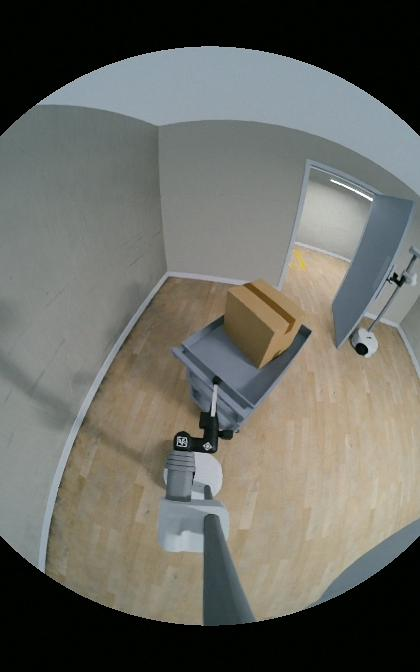

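>>> {"op": "move", "data": {"r1": {"base":{"translate_m":0.31,"strafe_m":-0.06},"pace":"slow"}, "blocking": false, "cameras": []}}

>>> {"op": "wait", "data": {"seconds": 8, "cameras": ["r1_head_camera","r1_head_right_camera"]}}

Scene clock: 887.07 s.
move: r1 moving
r1.base_odometry: x=-4.099 y=+0.051 heading=+0.656
r1.turned_by_wheels: +0.000
r1.turned_by_imu: +0.000
r1.base_tilt: forward=-1.6 right=+1.3
r1.lidar_m: 0.44 1.41 1.14 1.13 1.28 2.00 3.23 3.60 3.62 3.60 2.16 0.32
r1.base_status: translate_m moving; strafe_m moving
r1.joint_positions: lift_m=+0.689 arm_m=+0.000 wrist_yaw_rad=-0.007 wrist_pitch_rad=+0.011 wrist_roll_rad=+1.569 gripper_m=-0.020
r1.joint_status: not commanded
r1.measured_speeds: translate_m=+0.049 strafe_m=-0.009 rotate_rad=-0.001 lift_m=+0.000 arm_m=+0.000 wrist_yaw_rad=+0.038 wrist_pitch_rad=+0.000 wrist_roll_rad=+0.000
r1.motor_effort: lift_m=+22(22) arm_m=+3(4) wheel_0=+7(8) wheel_1=+6(6) wheel_2=-10(10)
r1.servo_current: wrist_yaw_rad=46(78) wrist_pitch_rad=65(72) wrist_roll_rad=65(65) gripper_m=52(52)
r1.hand_pose: x=+0.4587 y=-0.0893 z=+0.8636 quat_wxyz=(+0.708, +0.707, +0.002, -0.006) (m; r1's base frame)
r1.wrist_depth_mm: 322 324 327 - - 137 - / - 364 366 - 148 149 - / - 421 430 - 166 167 - / - 549 512 104 189 - - / - - - 115 216 1618 - / - - - - 182 1661 - / - - 180 128 164 1430 1255
r2.base_odometry: x=-2.372 y=+0.262 heading=-2.527
r2.turned_by_wheels: +0.000
r2.turned_by_imu: +0.000
r2.base_tilt: forward=-0.6 right=+0.0
r2.lidar_m: 0.38 1.95 4.96 2.87 1.78 1.59 1.55 0.93 0.80 0.62 0.44 0.43
r2.base_status: not commanded
r2.joint_positions: lift_m=+0.950 arm_m=+0.000 wrist_yaw_rad=+0.028 wrist_pitch_rad=+0.001 wrist_roll_rad=+0.000 gripper_m=-0.037
r2.joint_status: not commanded
r2.measured_speeds: all 0
r2.motor_effort: lift_m=+20(20) arm_m=-8(9) wheel_0=+7(7) wheel_1=-3(4) wheel_2=+20(21)
r2.servo_current: wrist_yaw_rad=189(189) wrist_pitch_rad=39(46) wrist_roll_rad=46(52) gripper_m=85(85)
r2.contact_limits: translate_m 0.7
r2.hand_pose: x=+0.4619 y=-0.0792 z=+1.1277 quat_wxyz=(+1.000, +0.000, +0.001, +0.014) (m; r2's base frame)
r2.wrist_depth_mm: - - - 173 207 180 - / - - - 163 208 181 167 / - - - 164 215 186 165 / - - - 171 216 180 167 / - - - 170 213 184 167 / - - 181 166 200 181 168 / - - - - 211 178 -
pictures: none
No camera images: "cameras" was empty.

Scene clock: 891.00 s.
earlier move: r1 done
r1.base_odometry: x=-3.828 y=+0.187 heading=+0.656
r1.turned_by_wheels: +0.000
r1.turned_by_imu: +0.002
r1.base_tilt: forward=-1.6 right=+1.3
r1.lidar_m: 0.45 1.43 1.15 1.15 1.27 2.01 3.51 3.96 3.61 3.59 1.93 0.33
r1.base_status: done
r1.joint_positions: lift_m=+0.689 arm_m=+0.000 wrist_yaw_rad=+0.004 wrist_pitch_rad=+0.011 wrist_roll_rad=+1.569 gripper_m=-0.020
r1.joint_status: not commanded
r1.measured_speeds: all 0
r1.motor_effort: lift_m=+22(22) arm_m=+4(4) wheel_0=+8(15) wheel_1=+4(9) wheel_2=+0(10)
r1.servo_current: wrist_yaw_rad=46(78) wrist_pitch_rad=59(72) wrist_roll_rad=59(65) gripper_m=39(52)
r1.hand_pose: x=+0.4596 y=-0.0862 z=+0.8636 quat_wxyz=(+0.708, +0.707, +0.006, -0.003) (m; r1's base frame)
r1.wrist_depth_mm: 310 314 325 - - 124 - / 345 362 370 - - 138 - / - 430 436 - 156 156 - / - - 535 - 179 181 - / - - - 110 212 1618 - / - - - 121 182 1618 504 / - - 173 135 180 410 421
r2.base_odometry: x=-2.372 y=+0.262 heading=-2.527
r2.turned_by_wheels: +0.000
r2.turned_by_imu: +0.001
r2.base_tilt: forward=-0.7 right=+0.1
r2.lidar_m: 0.41 2.23 4.96 2.91 1.80 1.58 1.55 0.95 0.82 0.62 0.44 0.42
r2.base_status: not commanded
r2.joint_positions: lift_m=+0.950 arm_m=+0.000 wrist_yaw_rad=+0.028 wrist_pitch_rad=+0.001 wrist_roll_rad=+0.000 gripper_m=-0.037
r2.joint_status: not commanded
r2.measured_speeds: all 0
r2.on_its_own: wrist_yaw_rad is at rest, and its servo_current (182 mA) is outside its rest range (0 to 104 mA)
r2.motor_effort: lift_m=+20(20) arm_m=-8(9) wheel_0=+7(7) wheel_1=-4(4) wheel_2=+20(21)
r2.servo_current: wrist_yaw_rad=182(202) wrist_pitch_rad=39(46) wrist_roll_rad=59(59) gripper_m=91(91)
r2.contact_limits: translate_m 0.7
r2.hand_pose: x=+0.4619 y=-0.0792 z=+1.1277 quat_wxyz=(+1.000, +0.000, +0.001, +0.014) (m; r2's base frame)
r2.wrist_depth_mm: - - - 174 208 180 - / - - - 164 208 180 167 / - - - 164 214 185 165 / - - - 171 216 180 166 / - - - 170 213 184 167 / - - 182 166 201 182 168 / - - - - 211 179 -
wait: 3.93 of 8 s (r1 has come to rest)
pictures: r1_head_camera, r1_head_right_camera
Images, in order (width x height): r1_head_camera 420x560, r1_head_right_camera 420x672.

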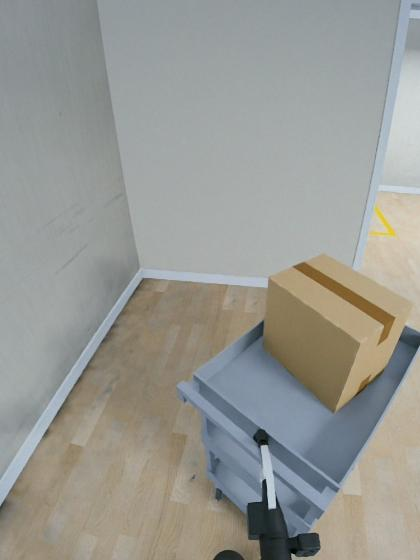

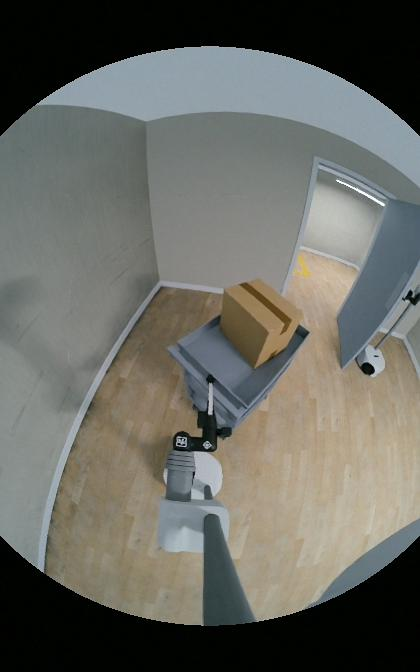

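>>> {"op": "move", "data": {"r1": {"base":{"translate_m":0.2,"strafe_m":0.26},"pace":"slow"}, "blocking": false, "cameras": []}}

>>> {"op": "wait", "data": {"seconds": 8, "cameras": ["r1_head_camera","r1_head_right_camera"]}}

Scene clock: 898.97 s.
move: r1 moving
r1.base_odometry: x=-3.827 y=+0.200 heading=+0.656
r1.turned_by_wheels: +0.000
r1.turned_by_imu: +0.000
r1.base_tilt: forward=-1.6 right=+1.3
r1.lidar_m: 0.45 1.41 1.15 1.12 1.27 2.00 3.53 4.00 3.62 3.60 1.93 0.34
r1.base_status: translate_m moving; strafe_m moving
r1.joint_positions: lift_m=+0.689 arm_m=+0.000 wrist_yaw_rad=+0.003 wrist_pitch_rad=+0.011 wrist_roll_rad=+1.569 gripper_m=-0.020
r1.joint_status: not commanded
r1.measured_speeds: translate_m=+0.031 strafe_m=+0.038 rotate_rad=+0.004 lift_m=+0.000 arm_m=+0.000 wrist_yaw_rad=-0.004 wrist_pitch_rad=+0.000 wrist_roll_rad=+0.000
r1.motor_effort: lift_m=+22(22) arm_m=+4(4) wheel_0=-5(6) wheel_1=+7(9) wheel_2=-6(7)
r1.servo_current: wrist_yaw_rad=39(65) wrist_pitch_rad=65(72) wrist_roll_rad=33(65) gripper_m=52(52)
r1.hand_pose: x=+0.4595 y=-0.0867 z=+0.8636 quat_wxyz=(+0.708, +0.707, +0.005, -0.003) (m; r1's base frame)
r1.wrist_depth_mm: 312 317 320 - - 127 - / 347 362 370 - - 141 - / - 427 436 - 159 159 - / - 549 539 - 182 - - / - - - 108 213 1661 - / - - - - 182 1618 504 / - - 172 - 180 413 415
r2.base_odometry: x=-2.372 y=+0.262 heading=-2.527
r2.turned_by_wheels: +0.000
r2.turned_by_imu: +0.000
r2.base_tilt: forward=-0.6 right=+0.1
r2.lidar_m: 0.42 2.22 4.97 2.87 1.80 1.57 1.54 0.94 0.83 0.65 0.46 0.43
r2.base_status: not commanded
r2.joint_positions: lift_m=+0.950 arm_m=+0.000 wrist_yaw_rad=+0.028 wrist_pitch_rad=+0.001 wrist_roll_rad=+0.000 gripper_m=-0.037
r2.joint_status: not commanded
r2.measured_speeds: all 0
r2.motor_effort: lift_m=+20(20) arm_m=-8(8) wheel_0=+7(7) wheel_1=-4(4) wheel_2=+20(21)
r2.servo_current: wrist_yaw_rad=195(202) wrist_pitch_rad=39(46) wrist_roll_rad=46(59) gripper_m=78(91)
r2.contact_limits: translate_m 0.7
r2.hand_pose: x=+0.4619 y=-0.0792 z=+1.1277 quat_wxyz=(+1.000, +0.000, +0.001, +0.014) (m; r2's base frame)
r2.wrist_depth_mm: - - - 173 208 179 - / - - - 163 208 180 167 / - - - 164 214 186 166 / - - - 171 216 180 167 / - - - 170 213 183 167 / - - 181 166 200 181 168 / - - - - 211 178 -
pictures: none
No camera images: "cameras" was empty.

Scene clock: 903.03 s.
earlier move: r1 done
r1.base_odometry: x=-3.827 y=+0.515 heading=+0.655
r1.turned_by_wheels: -0.001
r1.turned_by_imu: -0.003
r1.base_tilt: forward=-1.6 right=+1.3
r1.lidar_m: 0.47 1.06 0.84 0.86 0.95 1.53 3.70 4.14 3.92 2.55 0.41 0.32
r1.base_status: done
r1.joint_positions: lift_m=+0.689 arm_m=+0.000 wrist_yaw_rad=-0.011 wrist_pitch_rad=+0.011 wrist_roll_rad=+1.569 gripper_m=-0.020
r1.joint_status: not commanded
r1.measured_speeds: all 0
r1.motor_effort: lift_m=+22(22) arm_m=-3(4) wheel_0=-10(16) wheel_1=-1(9) wheel_2=-9(10)
r1.servo_current: wrist_yaw_rad=65(91) wrist_pitch_rad=59(78) wrist_roll_rad=39(72) gripper_m=39(52)
r1.hand_pose: x=+0.4583 y=-0.0906 z=+0.8636 quat_wxyz=(+0.708, +0.707, +0.000, -0.008) (m; r1's base frame)
r1.wrist_depth_mm: - - - - - - - / - - - - - - - / - - - - - - - / - - - - - - - / - - - - - - - / - - - - - - 1229 / - 136 - 108 - 134 1205
r2.base_odometry: x=-2.372 y=+0.262 heading=-2.527
r2.turned_by_wheels: +0.000
r2.turned_by_imu: +0.001
r2.base_tilt: forward=-0.6 right=+0.1
r2.lidar_m: 0.38 3.82 4.97 2.90 1.78 1.58 1.56 0.97 0.84 0.66 0.45 0.42
r2.base_status: not commanded
r2.joint_positions: lift_m=+0.950 arm_m=+0.000 wrist_yaw_rad=+0.028 wrist_pitch_rad=+0.001 wrist_roll_rad=+0.000 gripper_m=-0.037
r2.joint_status: not commanded
r2.measured_speeds: all 0
r2.on_its_own: wrist_yaw_rad is at rest, and its servo_current (182 mA) is outside its rest range (0 to 104 mA)
r2.motor_effort: lift_m=+20(20) arm_m=-8(9) wheel_0=+7(7) wheel_1=-4(4) wheel_2=+20(21)
r2.servo_current: wrist_yaw_rad=182(202) wrist_pitch_rad=39(46) wrist_roll_rad=39(65) gripper_m=91(98)
r2.contact_limits: translate_m 0.7
r2.hand_pose: x=+0.4619 y=-0.0792 z=+1.1277 quat_wxyz=(+1.000, +0.000, +0.001, +0.014) (m; r2's base frame)
r2.wrist_depth_mm: - - - 174 208 179 - / - - - 164 208 180 166 / - - - 164 215 185 166 / - - - 171 216 180 166 / - - - 171 213 184 167 / - - 181 166 200 181 168 / - - - - 211 179 -
wait: 4.07 of 8 s (r1 has come to rest)
pictures: r1_head_camera, r1_head_right_camera
Images, in order (width x height): r1_head_camera 420x560, r1_head_right_camera 420x672.

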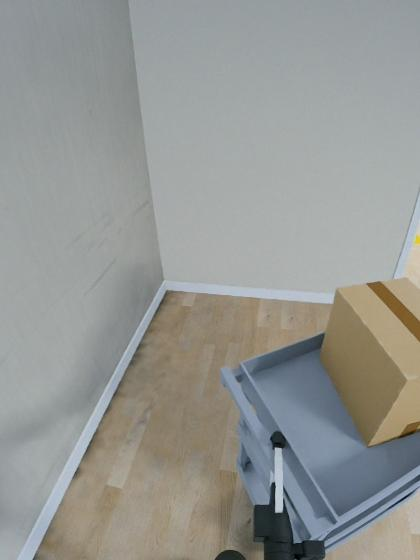

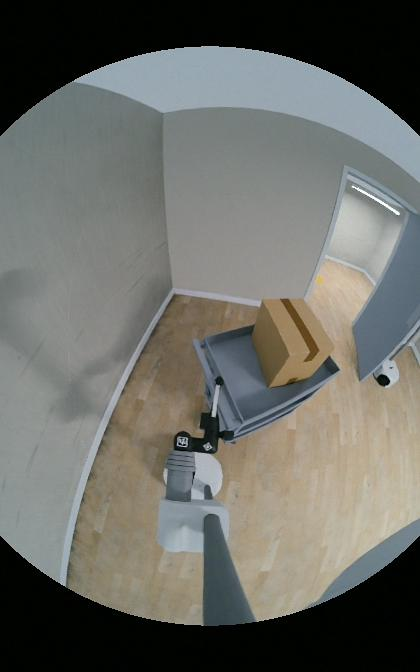

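>>> {"op": "move", "data": {"r1": {"base":{"translate_m":0.22,"strafe_m":-0.31},"pace":"slow"}, "blocking": false, "cameras": []}}

>>> {"op": "wait", "data": {"seconds": 8, "cameras": ["r1_head_camera","r1_head_right_camera"]}}

Scene clock: 915.07 s.
move: r1 moving
r1.base_odometry: x=-3.816 y=+0.511 heading=+0.654
r1.turned_by_wheels: +0.000
r1.turned_by_imu: +0.000
r1.base_tilt: forward=-1.6 right=+1.2
r1.lidar_m: 0.49 1.07 0.86 0.84 0.95 1.57 3.69 4.15 3.88 2.53 0.43 0.31
r1.base_status: translate_m moving; strafe_m moving
r1.joint_positions: lift_m=+0.689 arm_m=+0.000 wrist_yaw_rad=-0.011 wrist_pitch_rad=+0.011 wrist_roll_rad=+1.570 gripper_m=-0.020
r1.joint_status: not commanded
r1.measured_speeds: translate_m=+0.028 strafe_m=-0.039 rotate_rad=+0.004 lift_m=+0.000 arm_m=+0.000 wrist_yaw_rad=+0.000 wrist_pitch_rad=+0.000 wrist_roll_rad=+0.000
r1.motor_effort: lift_m=+22(22) arm_m=+4(4) wheel_0=+10(10) wheel_1=-6(8) wheel_2=-10(12)
r1.servo_current: wrist_yaw_rad=65(85) wrist_pitch_rad=65(65) wrist_roll_rad=46(59) gripper_m=39(52)
r1.hand_pose: x=+0.4583 y=-0.0906 z=+0.8636 quat_wxyz=(+0.707, +0.707, +0.000, -0.008) (m; r1's base frame)
r1.wrist_depth_mm: - - - - - - - / - - - - - - - / - - - - - - - / - - - - - - - / - - - - - - - / - - - - - - - / - 137 - - - 126 1229
r2.base_odometry: x=-2.372 y=+0.262 heading=-2.527
r2.turned_by_wheels: +0.000
r2.turned_by_imu: +0.000
r2.base_tilt: forward=-0.6 right=+0.0
r2.lidar_m: 0.39 3.86 4.97 2.85 1.81 1.57 1.54 0.95 0.84 0.63 0.45 0.41
r2.base_status: not commanded
r2.joint_positions: lift_m=+0.950 arm_m=+0.000 wrist_yaw_rad=+0.028 wrist_pitch_rad=+0.001 wrist_roll_rad=+0.000 gripper_m=-0.037
r2.joint_status: not commanded
r2.measured_speeds: all 0
r2.motor_effort: lift_m=+20(20) arm_m=-8(9) wheel_0=+7(7) wheel_1=-4(4) wheel_2=+20(21)
r2.servo_current: wrist_yaw_rad=189(195) wrist_pitch_rad=39(46) wrist_roll_rad=46(59) gripper_m=85(85)
r2.contact_limits: translate_m 0.7
r2.hand_pose: x=+0.4619 y=-0.0792 z=+1.1277 quat_wxyz=(+1.000, +0.000, +0.001, +0.014) (m; r2's base frame)
r2.wrist_depth_mm: - - - 173 208 180 - / - - - 163 208 180 167 / - - - 164 215 185 165 / - - - 171 216 180 166 / - - - 170 213 184 167 / - - 181 166 200 182 168 / - - - - 211 178 -
pictures: none
No camera images: "cameras" was empty.

Scene clock: 919.63 s.
earlier move: r1 done
r1.base_odometry: x=-3.464 y=+0.403 heading=+0.655
r1.turned_by_wheels: +0.000
r1.turned_by_imu: +0.001
r1.base_tilt: forward=-1.6 right=+1.3
r1.lidar_m: 0.43 0.53 1.12 1.12 1.23 1.97 3.97 4.44 3.64 2.05 1.71 0.37
r1.base_status: done
r1.joint_positions: lift_m=+0.689 arm_m=+0.000 wrist_yaw_rad=+0.007 wrist_pitch_rad=+0.011 wrist_roll_rad=+1.570 gripper_m=-0.020
r1.joint_status: not commanded
r1.measured_speeds: all 0
r1.motor_effort: lift_m=+22(22) arm_m=+4(4) wheel_0=+8(17) wheel_1=-2(8) wheel_2=-2(12)
r1.servo_current: wrist_yaw_rad=52(85) wrist_pitch_rad=59(72) wrist_roll_rad=52(72) gripper_m=39(52)
r1.hand_pose: x=+0.4599 y=-0.0853 z=+0.8636 quat_wxyz=(+0.708, +0.707, +0.007, -0.001) (m; r1's base frame)
r1.wrist_depth_mm: - 442 462 - 166 166 - / 366 370 370 115 176 177 - / - 402 407 121 189 - - / - 445 462 134 203 - - / - 512 517 145 220 - - / - - 182 185 185 1661 - / - - 156 136 176 1397 1281
r2.base_odometry: x=-2.372 y=+0.262 heading=-2.527
r2.turned_by_wheels: +0.000
r2.turned_by_imu: +0.001
r2.base_tilt: forward=-0.7 right=+0.0
r2.lidar_m: 0.39 3.80 4.98 2.91 1.80 1.60 1.53 0.95 0.85 0.60 0.45 0.43
r2.base_status: not commanded
r2.joint_positions: lift_m=+0.950 arm_m=+0.000 wrist_yaw_rad=+0.028 wrist_pitch_rad=+0.001 wrist_roll_rad=+0.000 gripper_m=-0.037
r2.joint_status: not commanded
r2.measured_speeds: all 0
r2.on_its_own: wrist_yaw_rad is at rest, and its servo_current (189 mA) is outside its rest range (0 to 104 mA)
r2.motor_effort: lift_m=+20(20) arm_m=-8(9) wheel_0=+7(7) wheel_1=-3(4) wheel_2=+20(21)
r2.servo_current: wrist_yaw_rad=189(202) wrist_pitch_rad=39(52) wrist_roll_rad=46(59) gripper_m=91(91)
r2.contact_limits: translate_m 0.7
r2.hand_pose: x=+0.4619 y=-0.0792 z=+1.1277 quat_wxyz=(+1.000, +0.000, +0.001, +0.014) (m; r2's base frame)
r2.wrist_depth_mm: - - - 174 208 180 - / - - - 164 208 181 167 / - - - 164 215 185 165 / - - - 171 216 180 166 / - - - 171 213 183 167 / - - 181 166 200 182 168 / - - - - 211 178 -
wait: 4.57 of 8 s (r1 has come to rest)
pictures: r1_head_camera, r1_head_right_camera
Images, in order (width x height): r1_head_camera 420x560, r1_head_right_camera 420x672.

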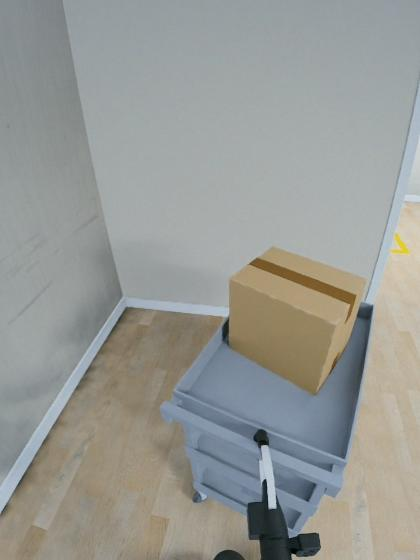

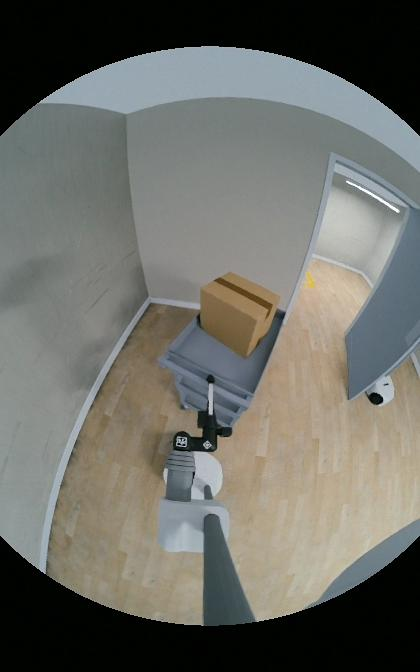

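>>> {"op": "move", "data": {"r1": {"base":{"translate_m":-1.0},"pace":"default"}, "blocking": false, "cameras": []}}

>>> {"op": "wait", "data": {"seconds": 9, "cameras": []}}

>>> {"op": "move", "data": {"r1": {"base":{"strafe_m":-0.6},"pace":"slow"}, "blocking": false, "cameras": []}}

>>> {"op": "wait", "data": {"seconds": 9, "cameras": ["r1_head_camera","r1_head_right_camera"]}}

Scene clock: 954.07 s.
move: r1 moving
r1.base_odometry: x=-3.489 y=+0.384 heading=+0.654
r1.turned_by_wheels: +0.000
r1.turned_by_imu: -0.001
r1.base_tilt: forward=-1.5 right=+1.3
r1.lidar_m: 0.43 0.55 1.12 1.12 1.25 1.99 3.93 4.40 3.63 2.08 1.70 0.38
r1.base_status: translate_m moving
r1.joint_positions: lift_m=+0.689 arm_m=+0.000 wrist_yaw_rad=+0.007 wrist_pitch_rad=+0.011 wrist_roll_rad=+1.570 gripper_m=-0.020
r1.joint_status: not commanded
r1.measured_speeds: translate_m=-0.122 strafe_m=+0.002 rotate_rad=+0.000 lift_m=+0.000 arm_m=+0.000 wrist_yaw_rad=-0.011 wrist_pitch_rad=+0.000 wrist_roll_rad=+0.000
r1.motor_effort: lift_m=+22(22) arm_m=-4(4) wheel_0=-10(10) wheel_1=-8(9) wheel_2=+13(16)
r1.servo_current: wrist_yaw_rad=59(72) wrist_pitch_rad=65(72) wrist_roll_rad=39(65) gripper_m=39(46)
r1.hand_pose: x=+0.4599 y=-0.0855 z=+0.8636 quat_wxyz=(+0.708, +0.707, +0.006, -0.002) (m; r1's base frame)
r1.wrist_depth_mm: - 455 452 113 171 171 - / - 375 377 120 180 - - / - 404 410 129 195 - - / - 452 459 138 207 - - / - 508 517 151 225 - - / - - 185 184 183 1618 - / - 132 162 - 180 1430 1281
r2.base_odometry: x=-2.372 y=+0.262 heading=-2.527
r2.turned_by_wheels: +0.000
r2.turned_by_imu: +0.000
r2.base_tilt: forward=-0.6 right=+0.0
r2.lidar_m: 0.38 3.81 4.96 2.88 1.81 1.59 1.54 0.94 0.83 0.61 0.45 0.41
r2.base_status: not commanded
r2.joint_positions: lift_m=+0.950 arm_m=+0.000 wrist_yaw_rad=+0.028 wrist_pitch_rad=+0.001 wrist_roll_rad=+0.000 gripper_m=-0.037
r2.joint_status: not commanded
r2.measured_speeds: all 0
r2.motor_effort: lift_m=+20(20) arm_m=-8(9) wheel_0=+7(7) wheel_1=-3(4) wheel_2=+20(21)
r2.servo_current: wrist_yaw_rad=189(195) wrist_pitch_rad=33(46) wrist_roll_rad=39(52) gripper_m=85(91)
r2.contact_limits: translate_m 0.7
r2.hand_pose: x=+0.4619 y=-0.0792 z=+1.1277 quat_wxyz=(+1.000, +0.000, +0.001, +0.014) (m; r2's base frame)
r2.wrist_depth_mm: - - - 173 207 180 - / - - - 164 209 180 167 / - - - 164 214 186 165 / - - - 171 216 180 166 / - - - 171 213 183 167 / - - 180 166 201 181 168 / - - - - 211 178 -
pictures: none
No camera images: "cameras" was empty.

Scene clock: 958.40 s.
earlier move: r1 done
r1.base_odometry: x=-4.258 y=-0.205 heading=+0.654
r1.turned_by_wheels: +0.000
r1.turned_by_imu: -0.003
r1.base_tilt: forward=-1.6 right=+1.3
r1.lidar_m: 0.40 0.45 1.27 1.28 1.43 2.26 2.97 3.32 3.47 3.44 2.23 0.43
r1.base_status: done
r1.joint_positions: lift_m=+0.689 arm_m=+0.000 wrist_yaw_rad=-0.004 wrist_pitch_rad=+0.011 wrist_roll_rad=+1.570 gripper_m=-0.020
r1.joint_status: not commanded
r1.measured_speeds: all 0
r1.motor_effort: lift_m=+22(22) arm_m=+4(4) wheel_0=-4(17) wheel_1=-2(10) wheel_2=-1(16)
r1.servo_current: wrist_yaw_rad=59(85) wrist_pitch_rad=59(72) wrist_roll_rad=52(65) gripper_m=39(52)
r1.hand_pose: x=+0.4589 y=-0.0887 z=+0.8636 quat_wxyz=(+0.708, +0.707, +0.003, -0.006) (m; r1's base frame)
r1.wrist_depth_mm: - - - - 213 1464 1205 / - - - 159 218 1618 - / - 452 455 418 223 - - / - 427 433 165 227 - - / - 455 459 169 231 - - / - 496 473 173 234 - - / - - 181 143 240 - -
r2.base_odometry: x=-2.372 y=+0.262 heading=-2.527
r2.turned_by_wheels: +0.000
r2.turned_by_imu: +0.001
r2.base_tilt: forward=-0.6 right=+0.0
r2.lidar_m: 0.40 1.97 4.97 2.90 1.79 1.59 1.57 0.94 0.83 0.64 0.45 0.42
r2.base_status: not commanded
r2.joint_positions: lift_m=+0.950 arm_m=+0.000 wrist_yaw_rad=+0.028 wrist_pitch_rad=+0.001 wrist_roll_rad=+0.000 gripper_m=-0.037
r2.joint_status: not commanded
r2.measured_speeds: all 0
r2.on_its_own: wrist_yaw_rad is at rest, and its servo_current (189 mA) is outside its rest range (0 to 104 mA)
r2.motor_effort: lift_m=+20(20) arm_m=-9(9) wheel_0=+7(7) wheel_1=-3(4) wheel_2=+20(21)
r2.servo_current: wrist_yaw_rad=189(202) wrist_pitch_rad=46(46) wrist_roll_rad=39(59) gripper_m=85(91)
r2.contact_limits: translate_m 0.7
r2.hand_pose: x=+0.4619 y=-0.0792 z=+1.1277 quat_wxyz=(+1.000, +0.000, +0.001, +0.014) (m; r2's base frame)
r2.wrist_depth_mm: - - - 173 207 179 - / - - - 164 210 181 166 / - - - 165 215 186 165 / - - - 171 217 179 167 / - - 1863 171 213 184 167 / - - 181 166 200 181 167 / - - - - 211 178 -
wait: 4.33 of 9 s (r1 has come to rest)
pictures: none
No camera images: "cameras" was empty.

Scene clock: 958.90 s.
move: r1 moving
r1.base_odometry: x=-4.249 y=-0.217 heading=+0.655
r1.turned_by_wheels: +0.000
r1.turned_by_imu: +0.000
r1.base_tilt: forward=-1.6 right=+1.3
r1.lidar_m: 0.41 0.47 1.29 1.28 1.44 2.29 2.99 3.32 3.46 3.44 2.24 0.43
r1.base_status: strafe_m moving
r1.joint_positions: lift_m=+0.689 arm_m=+0.000 wrist_yaw_rad=-0.003 wrist_pitch_rad=+0.011 wrist_roll_rad=+1.570 gripper_m=-0.020
r1.joint_status: not commanded
r1.measured_speeds: translate_m=+0.000 strafe_m=-0.056 rotate_rad=+0.001 lift_m=+0.000 arm_m=+0.000 wrist_yaw_rad=+0.000 wrist_pitch_rad=+0.000 wrist_roll_rad=+0.000
r1.motor_effort: lift_m=+22(22) arm_m=+4(4) wheel_0=+8(9) wheel_1=-4(7) wheel_2=+0(2)
r1.servo_current: wrist_yaw_rad=33(78) wrist_pitch_rad=65(65) wrist_roll_rad=59(59) gripper_m=46(46)
r1.hand_pose: x=+0.4590 y=-0.0882 z=+0.8636 quat_wxyz=(+0.708, +0.707, +0.003, -0.005) (m; r1's base frame)
r1.wrist_depth_mm: - - - 153 210 1430 1098 / - - - 155 215 - - / - 449 436 216 220 - - / - 430 430 164 225 - - / - 459 459 227 231 - - / - 496 473 174 234 - - / - - 179 144 241 - -
r2.base_odometry: x=-2.372 y=+0.262 heading=-2.527
r2.turned_by_wheels: +0.000
r2.turned_by_imu: +0.000
r2.base_tilt: forward=-0.6 right=+0.1
r2.lidar_m: 0.39 1.99 4.95 2.88 1.80 1.59 1.55 0.97 0.83 0.63 0.44 0.43
r2.base_status: not commanded
r2.joint_positions: lift_m=+0.950 arm_m=+0.000 wrist_yaw_rad=+0.028 wrist_pitch_rad=+0.001 wrist_roll_rad=+0.000 gripper_m=-0.037
r2.joint_status: not commanded
r2.measured_speeds: all 0
r2.motor_effort: lift_m=+20(20) arm_m=-8(9) wheel_0=+7(7) wheel_1=-3(4) wheel_2=+20(21)
r2.servo_current: wrist_yaw_rad=182(195) wrist_pitch_rad=46(46) wrist_roll_rad=39(52) gripper_m=85(85)
r2.contact_limits: translate_m 0.7
r2.hand_pose: x=+0.4619 y=-0.0792 z=+1.1277 quat_wxyz=(+1.000, +0.000, +0.001, +0.014) (m; r2's base frame)
r2.wrist_depth_mm: - - - 174 207 179 - / - - - 163 209 180 166 / - - - 164 214 185 166 / - - - 171 216 180 167 / - - 1921 170 213 183 167 / - - 181 166 200 181 167 / - - - - 211 178 -
pictures: none
No camera images: "cameras" was empty.

Scene clock: 965.53 s.
earlier move: r1 done
r1.base_odometry: x=-3.892 y=-0.681 heading=+0.655
r1.turned_by_wheels: +0.000
r1.turned_by_imu: +0.000
r1.base_tilt: forward=-1.6 right=+1.3
r1.lidar_m: 0.26 0.25 1.89 1.88 2.04 3.10 3.08 3.43 2.87 2.84 2.05 0.49
r1.base_status: done
r1.joint_positions: lift_m=+0.689 arm_m=+0.000 wrist_yaw_rad=+0.007 wrist_pitch_rad=+0.011 wrist_roll_rad=+1.570 gripper_m=-0.020
r1.joint_status: not commanded
r1.measured_speeds: all 0
r1.motor_effort: lift_m=+22(22) arm_m=+4(4) wheel_0=+7(15) wheel_1=-2(7) wheel_2=+3(5)
r1.servo_current: wrist_yaw_rad=52(85) wrist_pitch_rad=65(78) wrist_roll_rad=52(65) gripper_m=46(52)
r1.hand_pose: x=+0.4598 y=-0.0855 z=+0.8636 quat_wxyz=(+0.708, +0.707, +0.006, -0.002) (m; r1's base frame)
r1.wrist_depth_mm: - - - - - 1708 1182 / - - - - - 1708 1182 / - - - 306 - 1537 1078 / - - - 230 343 1499 427 / - - - 200 257 1661 512 / - - - 187 235 1808 - / - 402 178 147 204 - -
r2.base_odometry: x=-2.372 y=+0.262 heading=-2.527
r2.turned_by_wheels: +0.000
r2.turned_by_imu: +0.001
r2.base_tilt: forward=-0.6 right=+0.0
r2.lidar_m: 0.41 1.72 4.99 2.88 1.79 1.59 1.56 0.93 0.83 0.60 0.45 0.42
r2.base_status: not commanded
r2.joint_positions: lift_m=+0.950 arm_m=+0.000 wrist_yaw_rad=+0.028 wrist_pitch_rad=+0.001 wrist_roll_rad=+0.000 gripper_m=-0.037
r2.joint_status: not commanded
r2.measured_speeds: all 0
r2.on_its_own: wrist_yaw_rad is at rest, and its servo_current (189 mA) is outside its rest range (0 to 104 mA)
r2.motor_effort: lift_m=+20(20) arm_m=-8(9) wheel_0=+7(7) wheel_1=-4(4) wheel_2=+20(21)
r2.servo_current: wrist_yaw_rad=189(195) wrist_pitch_rad=39(46) wrist_roll_rad=46(65) gripper_m=78(91)
r2.contact_limits: translate_m 0.7
r2.hand_pose: x=+0.4619 y=-0.0792 z=+1.1277 quat_wxyz=(+1.000, +0.000, +0.001, +0.014) (m; r2's base frame)
r2.wrist_depth_mm: - - - 174 208 180 - / - - - 164 209 180 167 / - - - 164 214 186 166 / - - - 171 216 180 166 / - - 1576 170 213 183 167 / - - 181 166 201 182 167 / - 154 1618 - 211 179 -
wait: 6.63 of 9 s (r1 has come to rest)
pictures: r1_head_camera, r1_head_right_camera
Images, in order (width x height): r1_head_camera 420x560, r1_head_right_camera 420x672.

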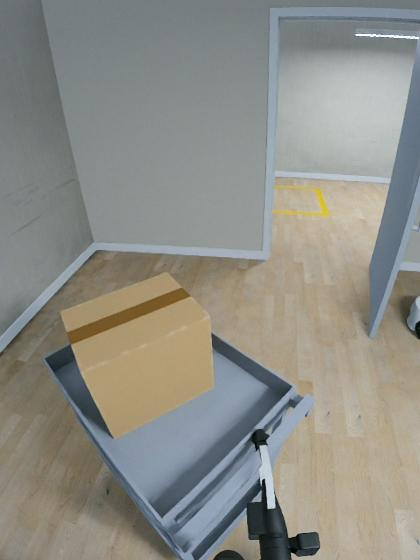

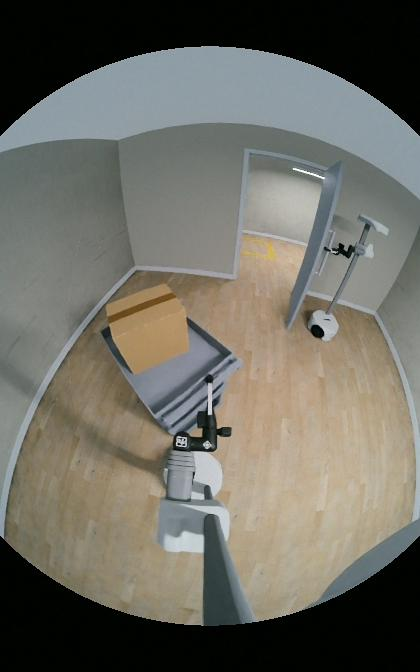

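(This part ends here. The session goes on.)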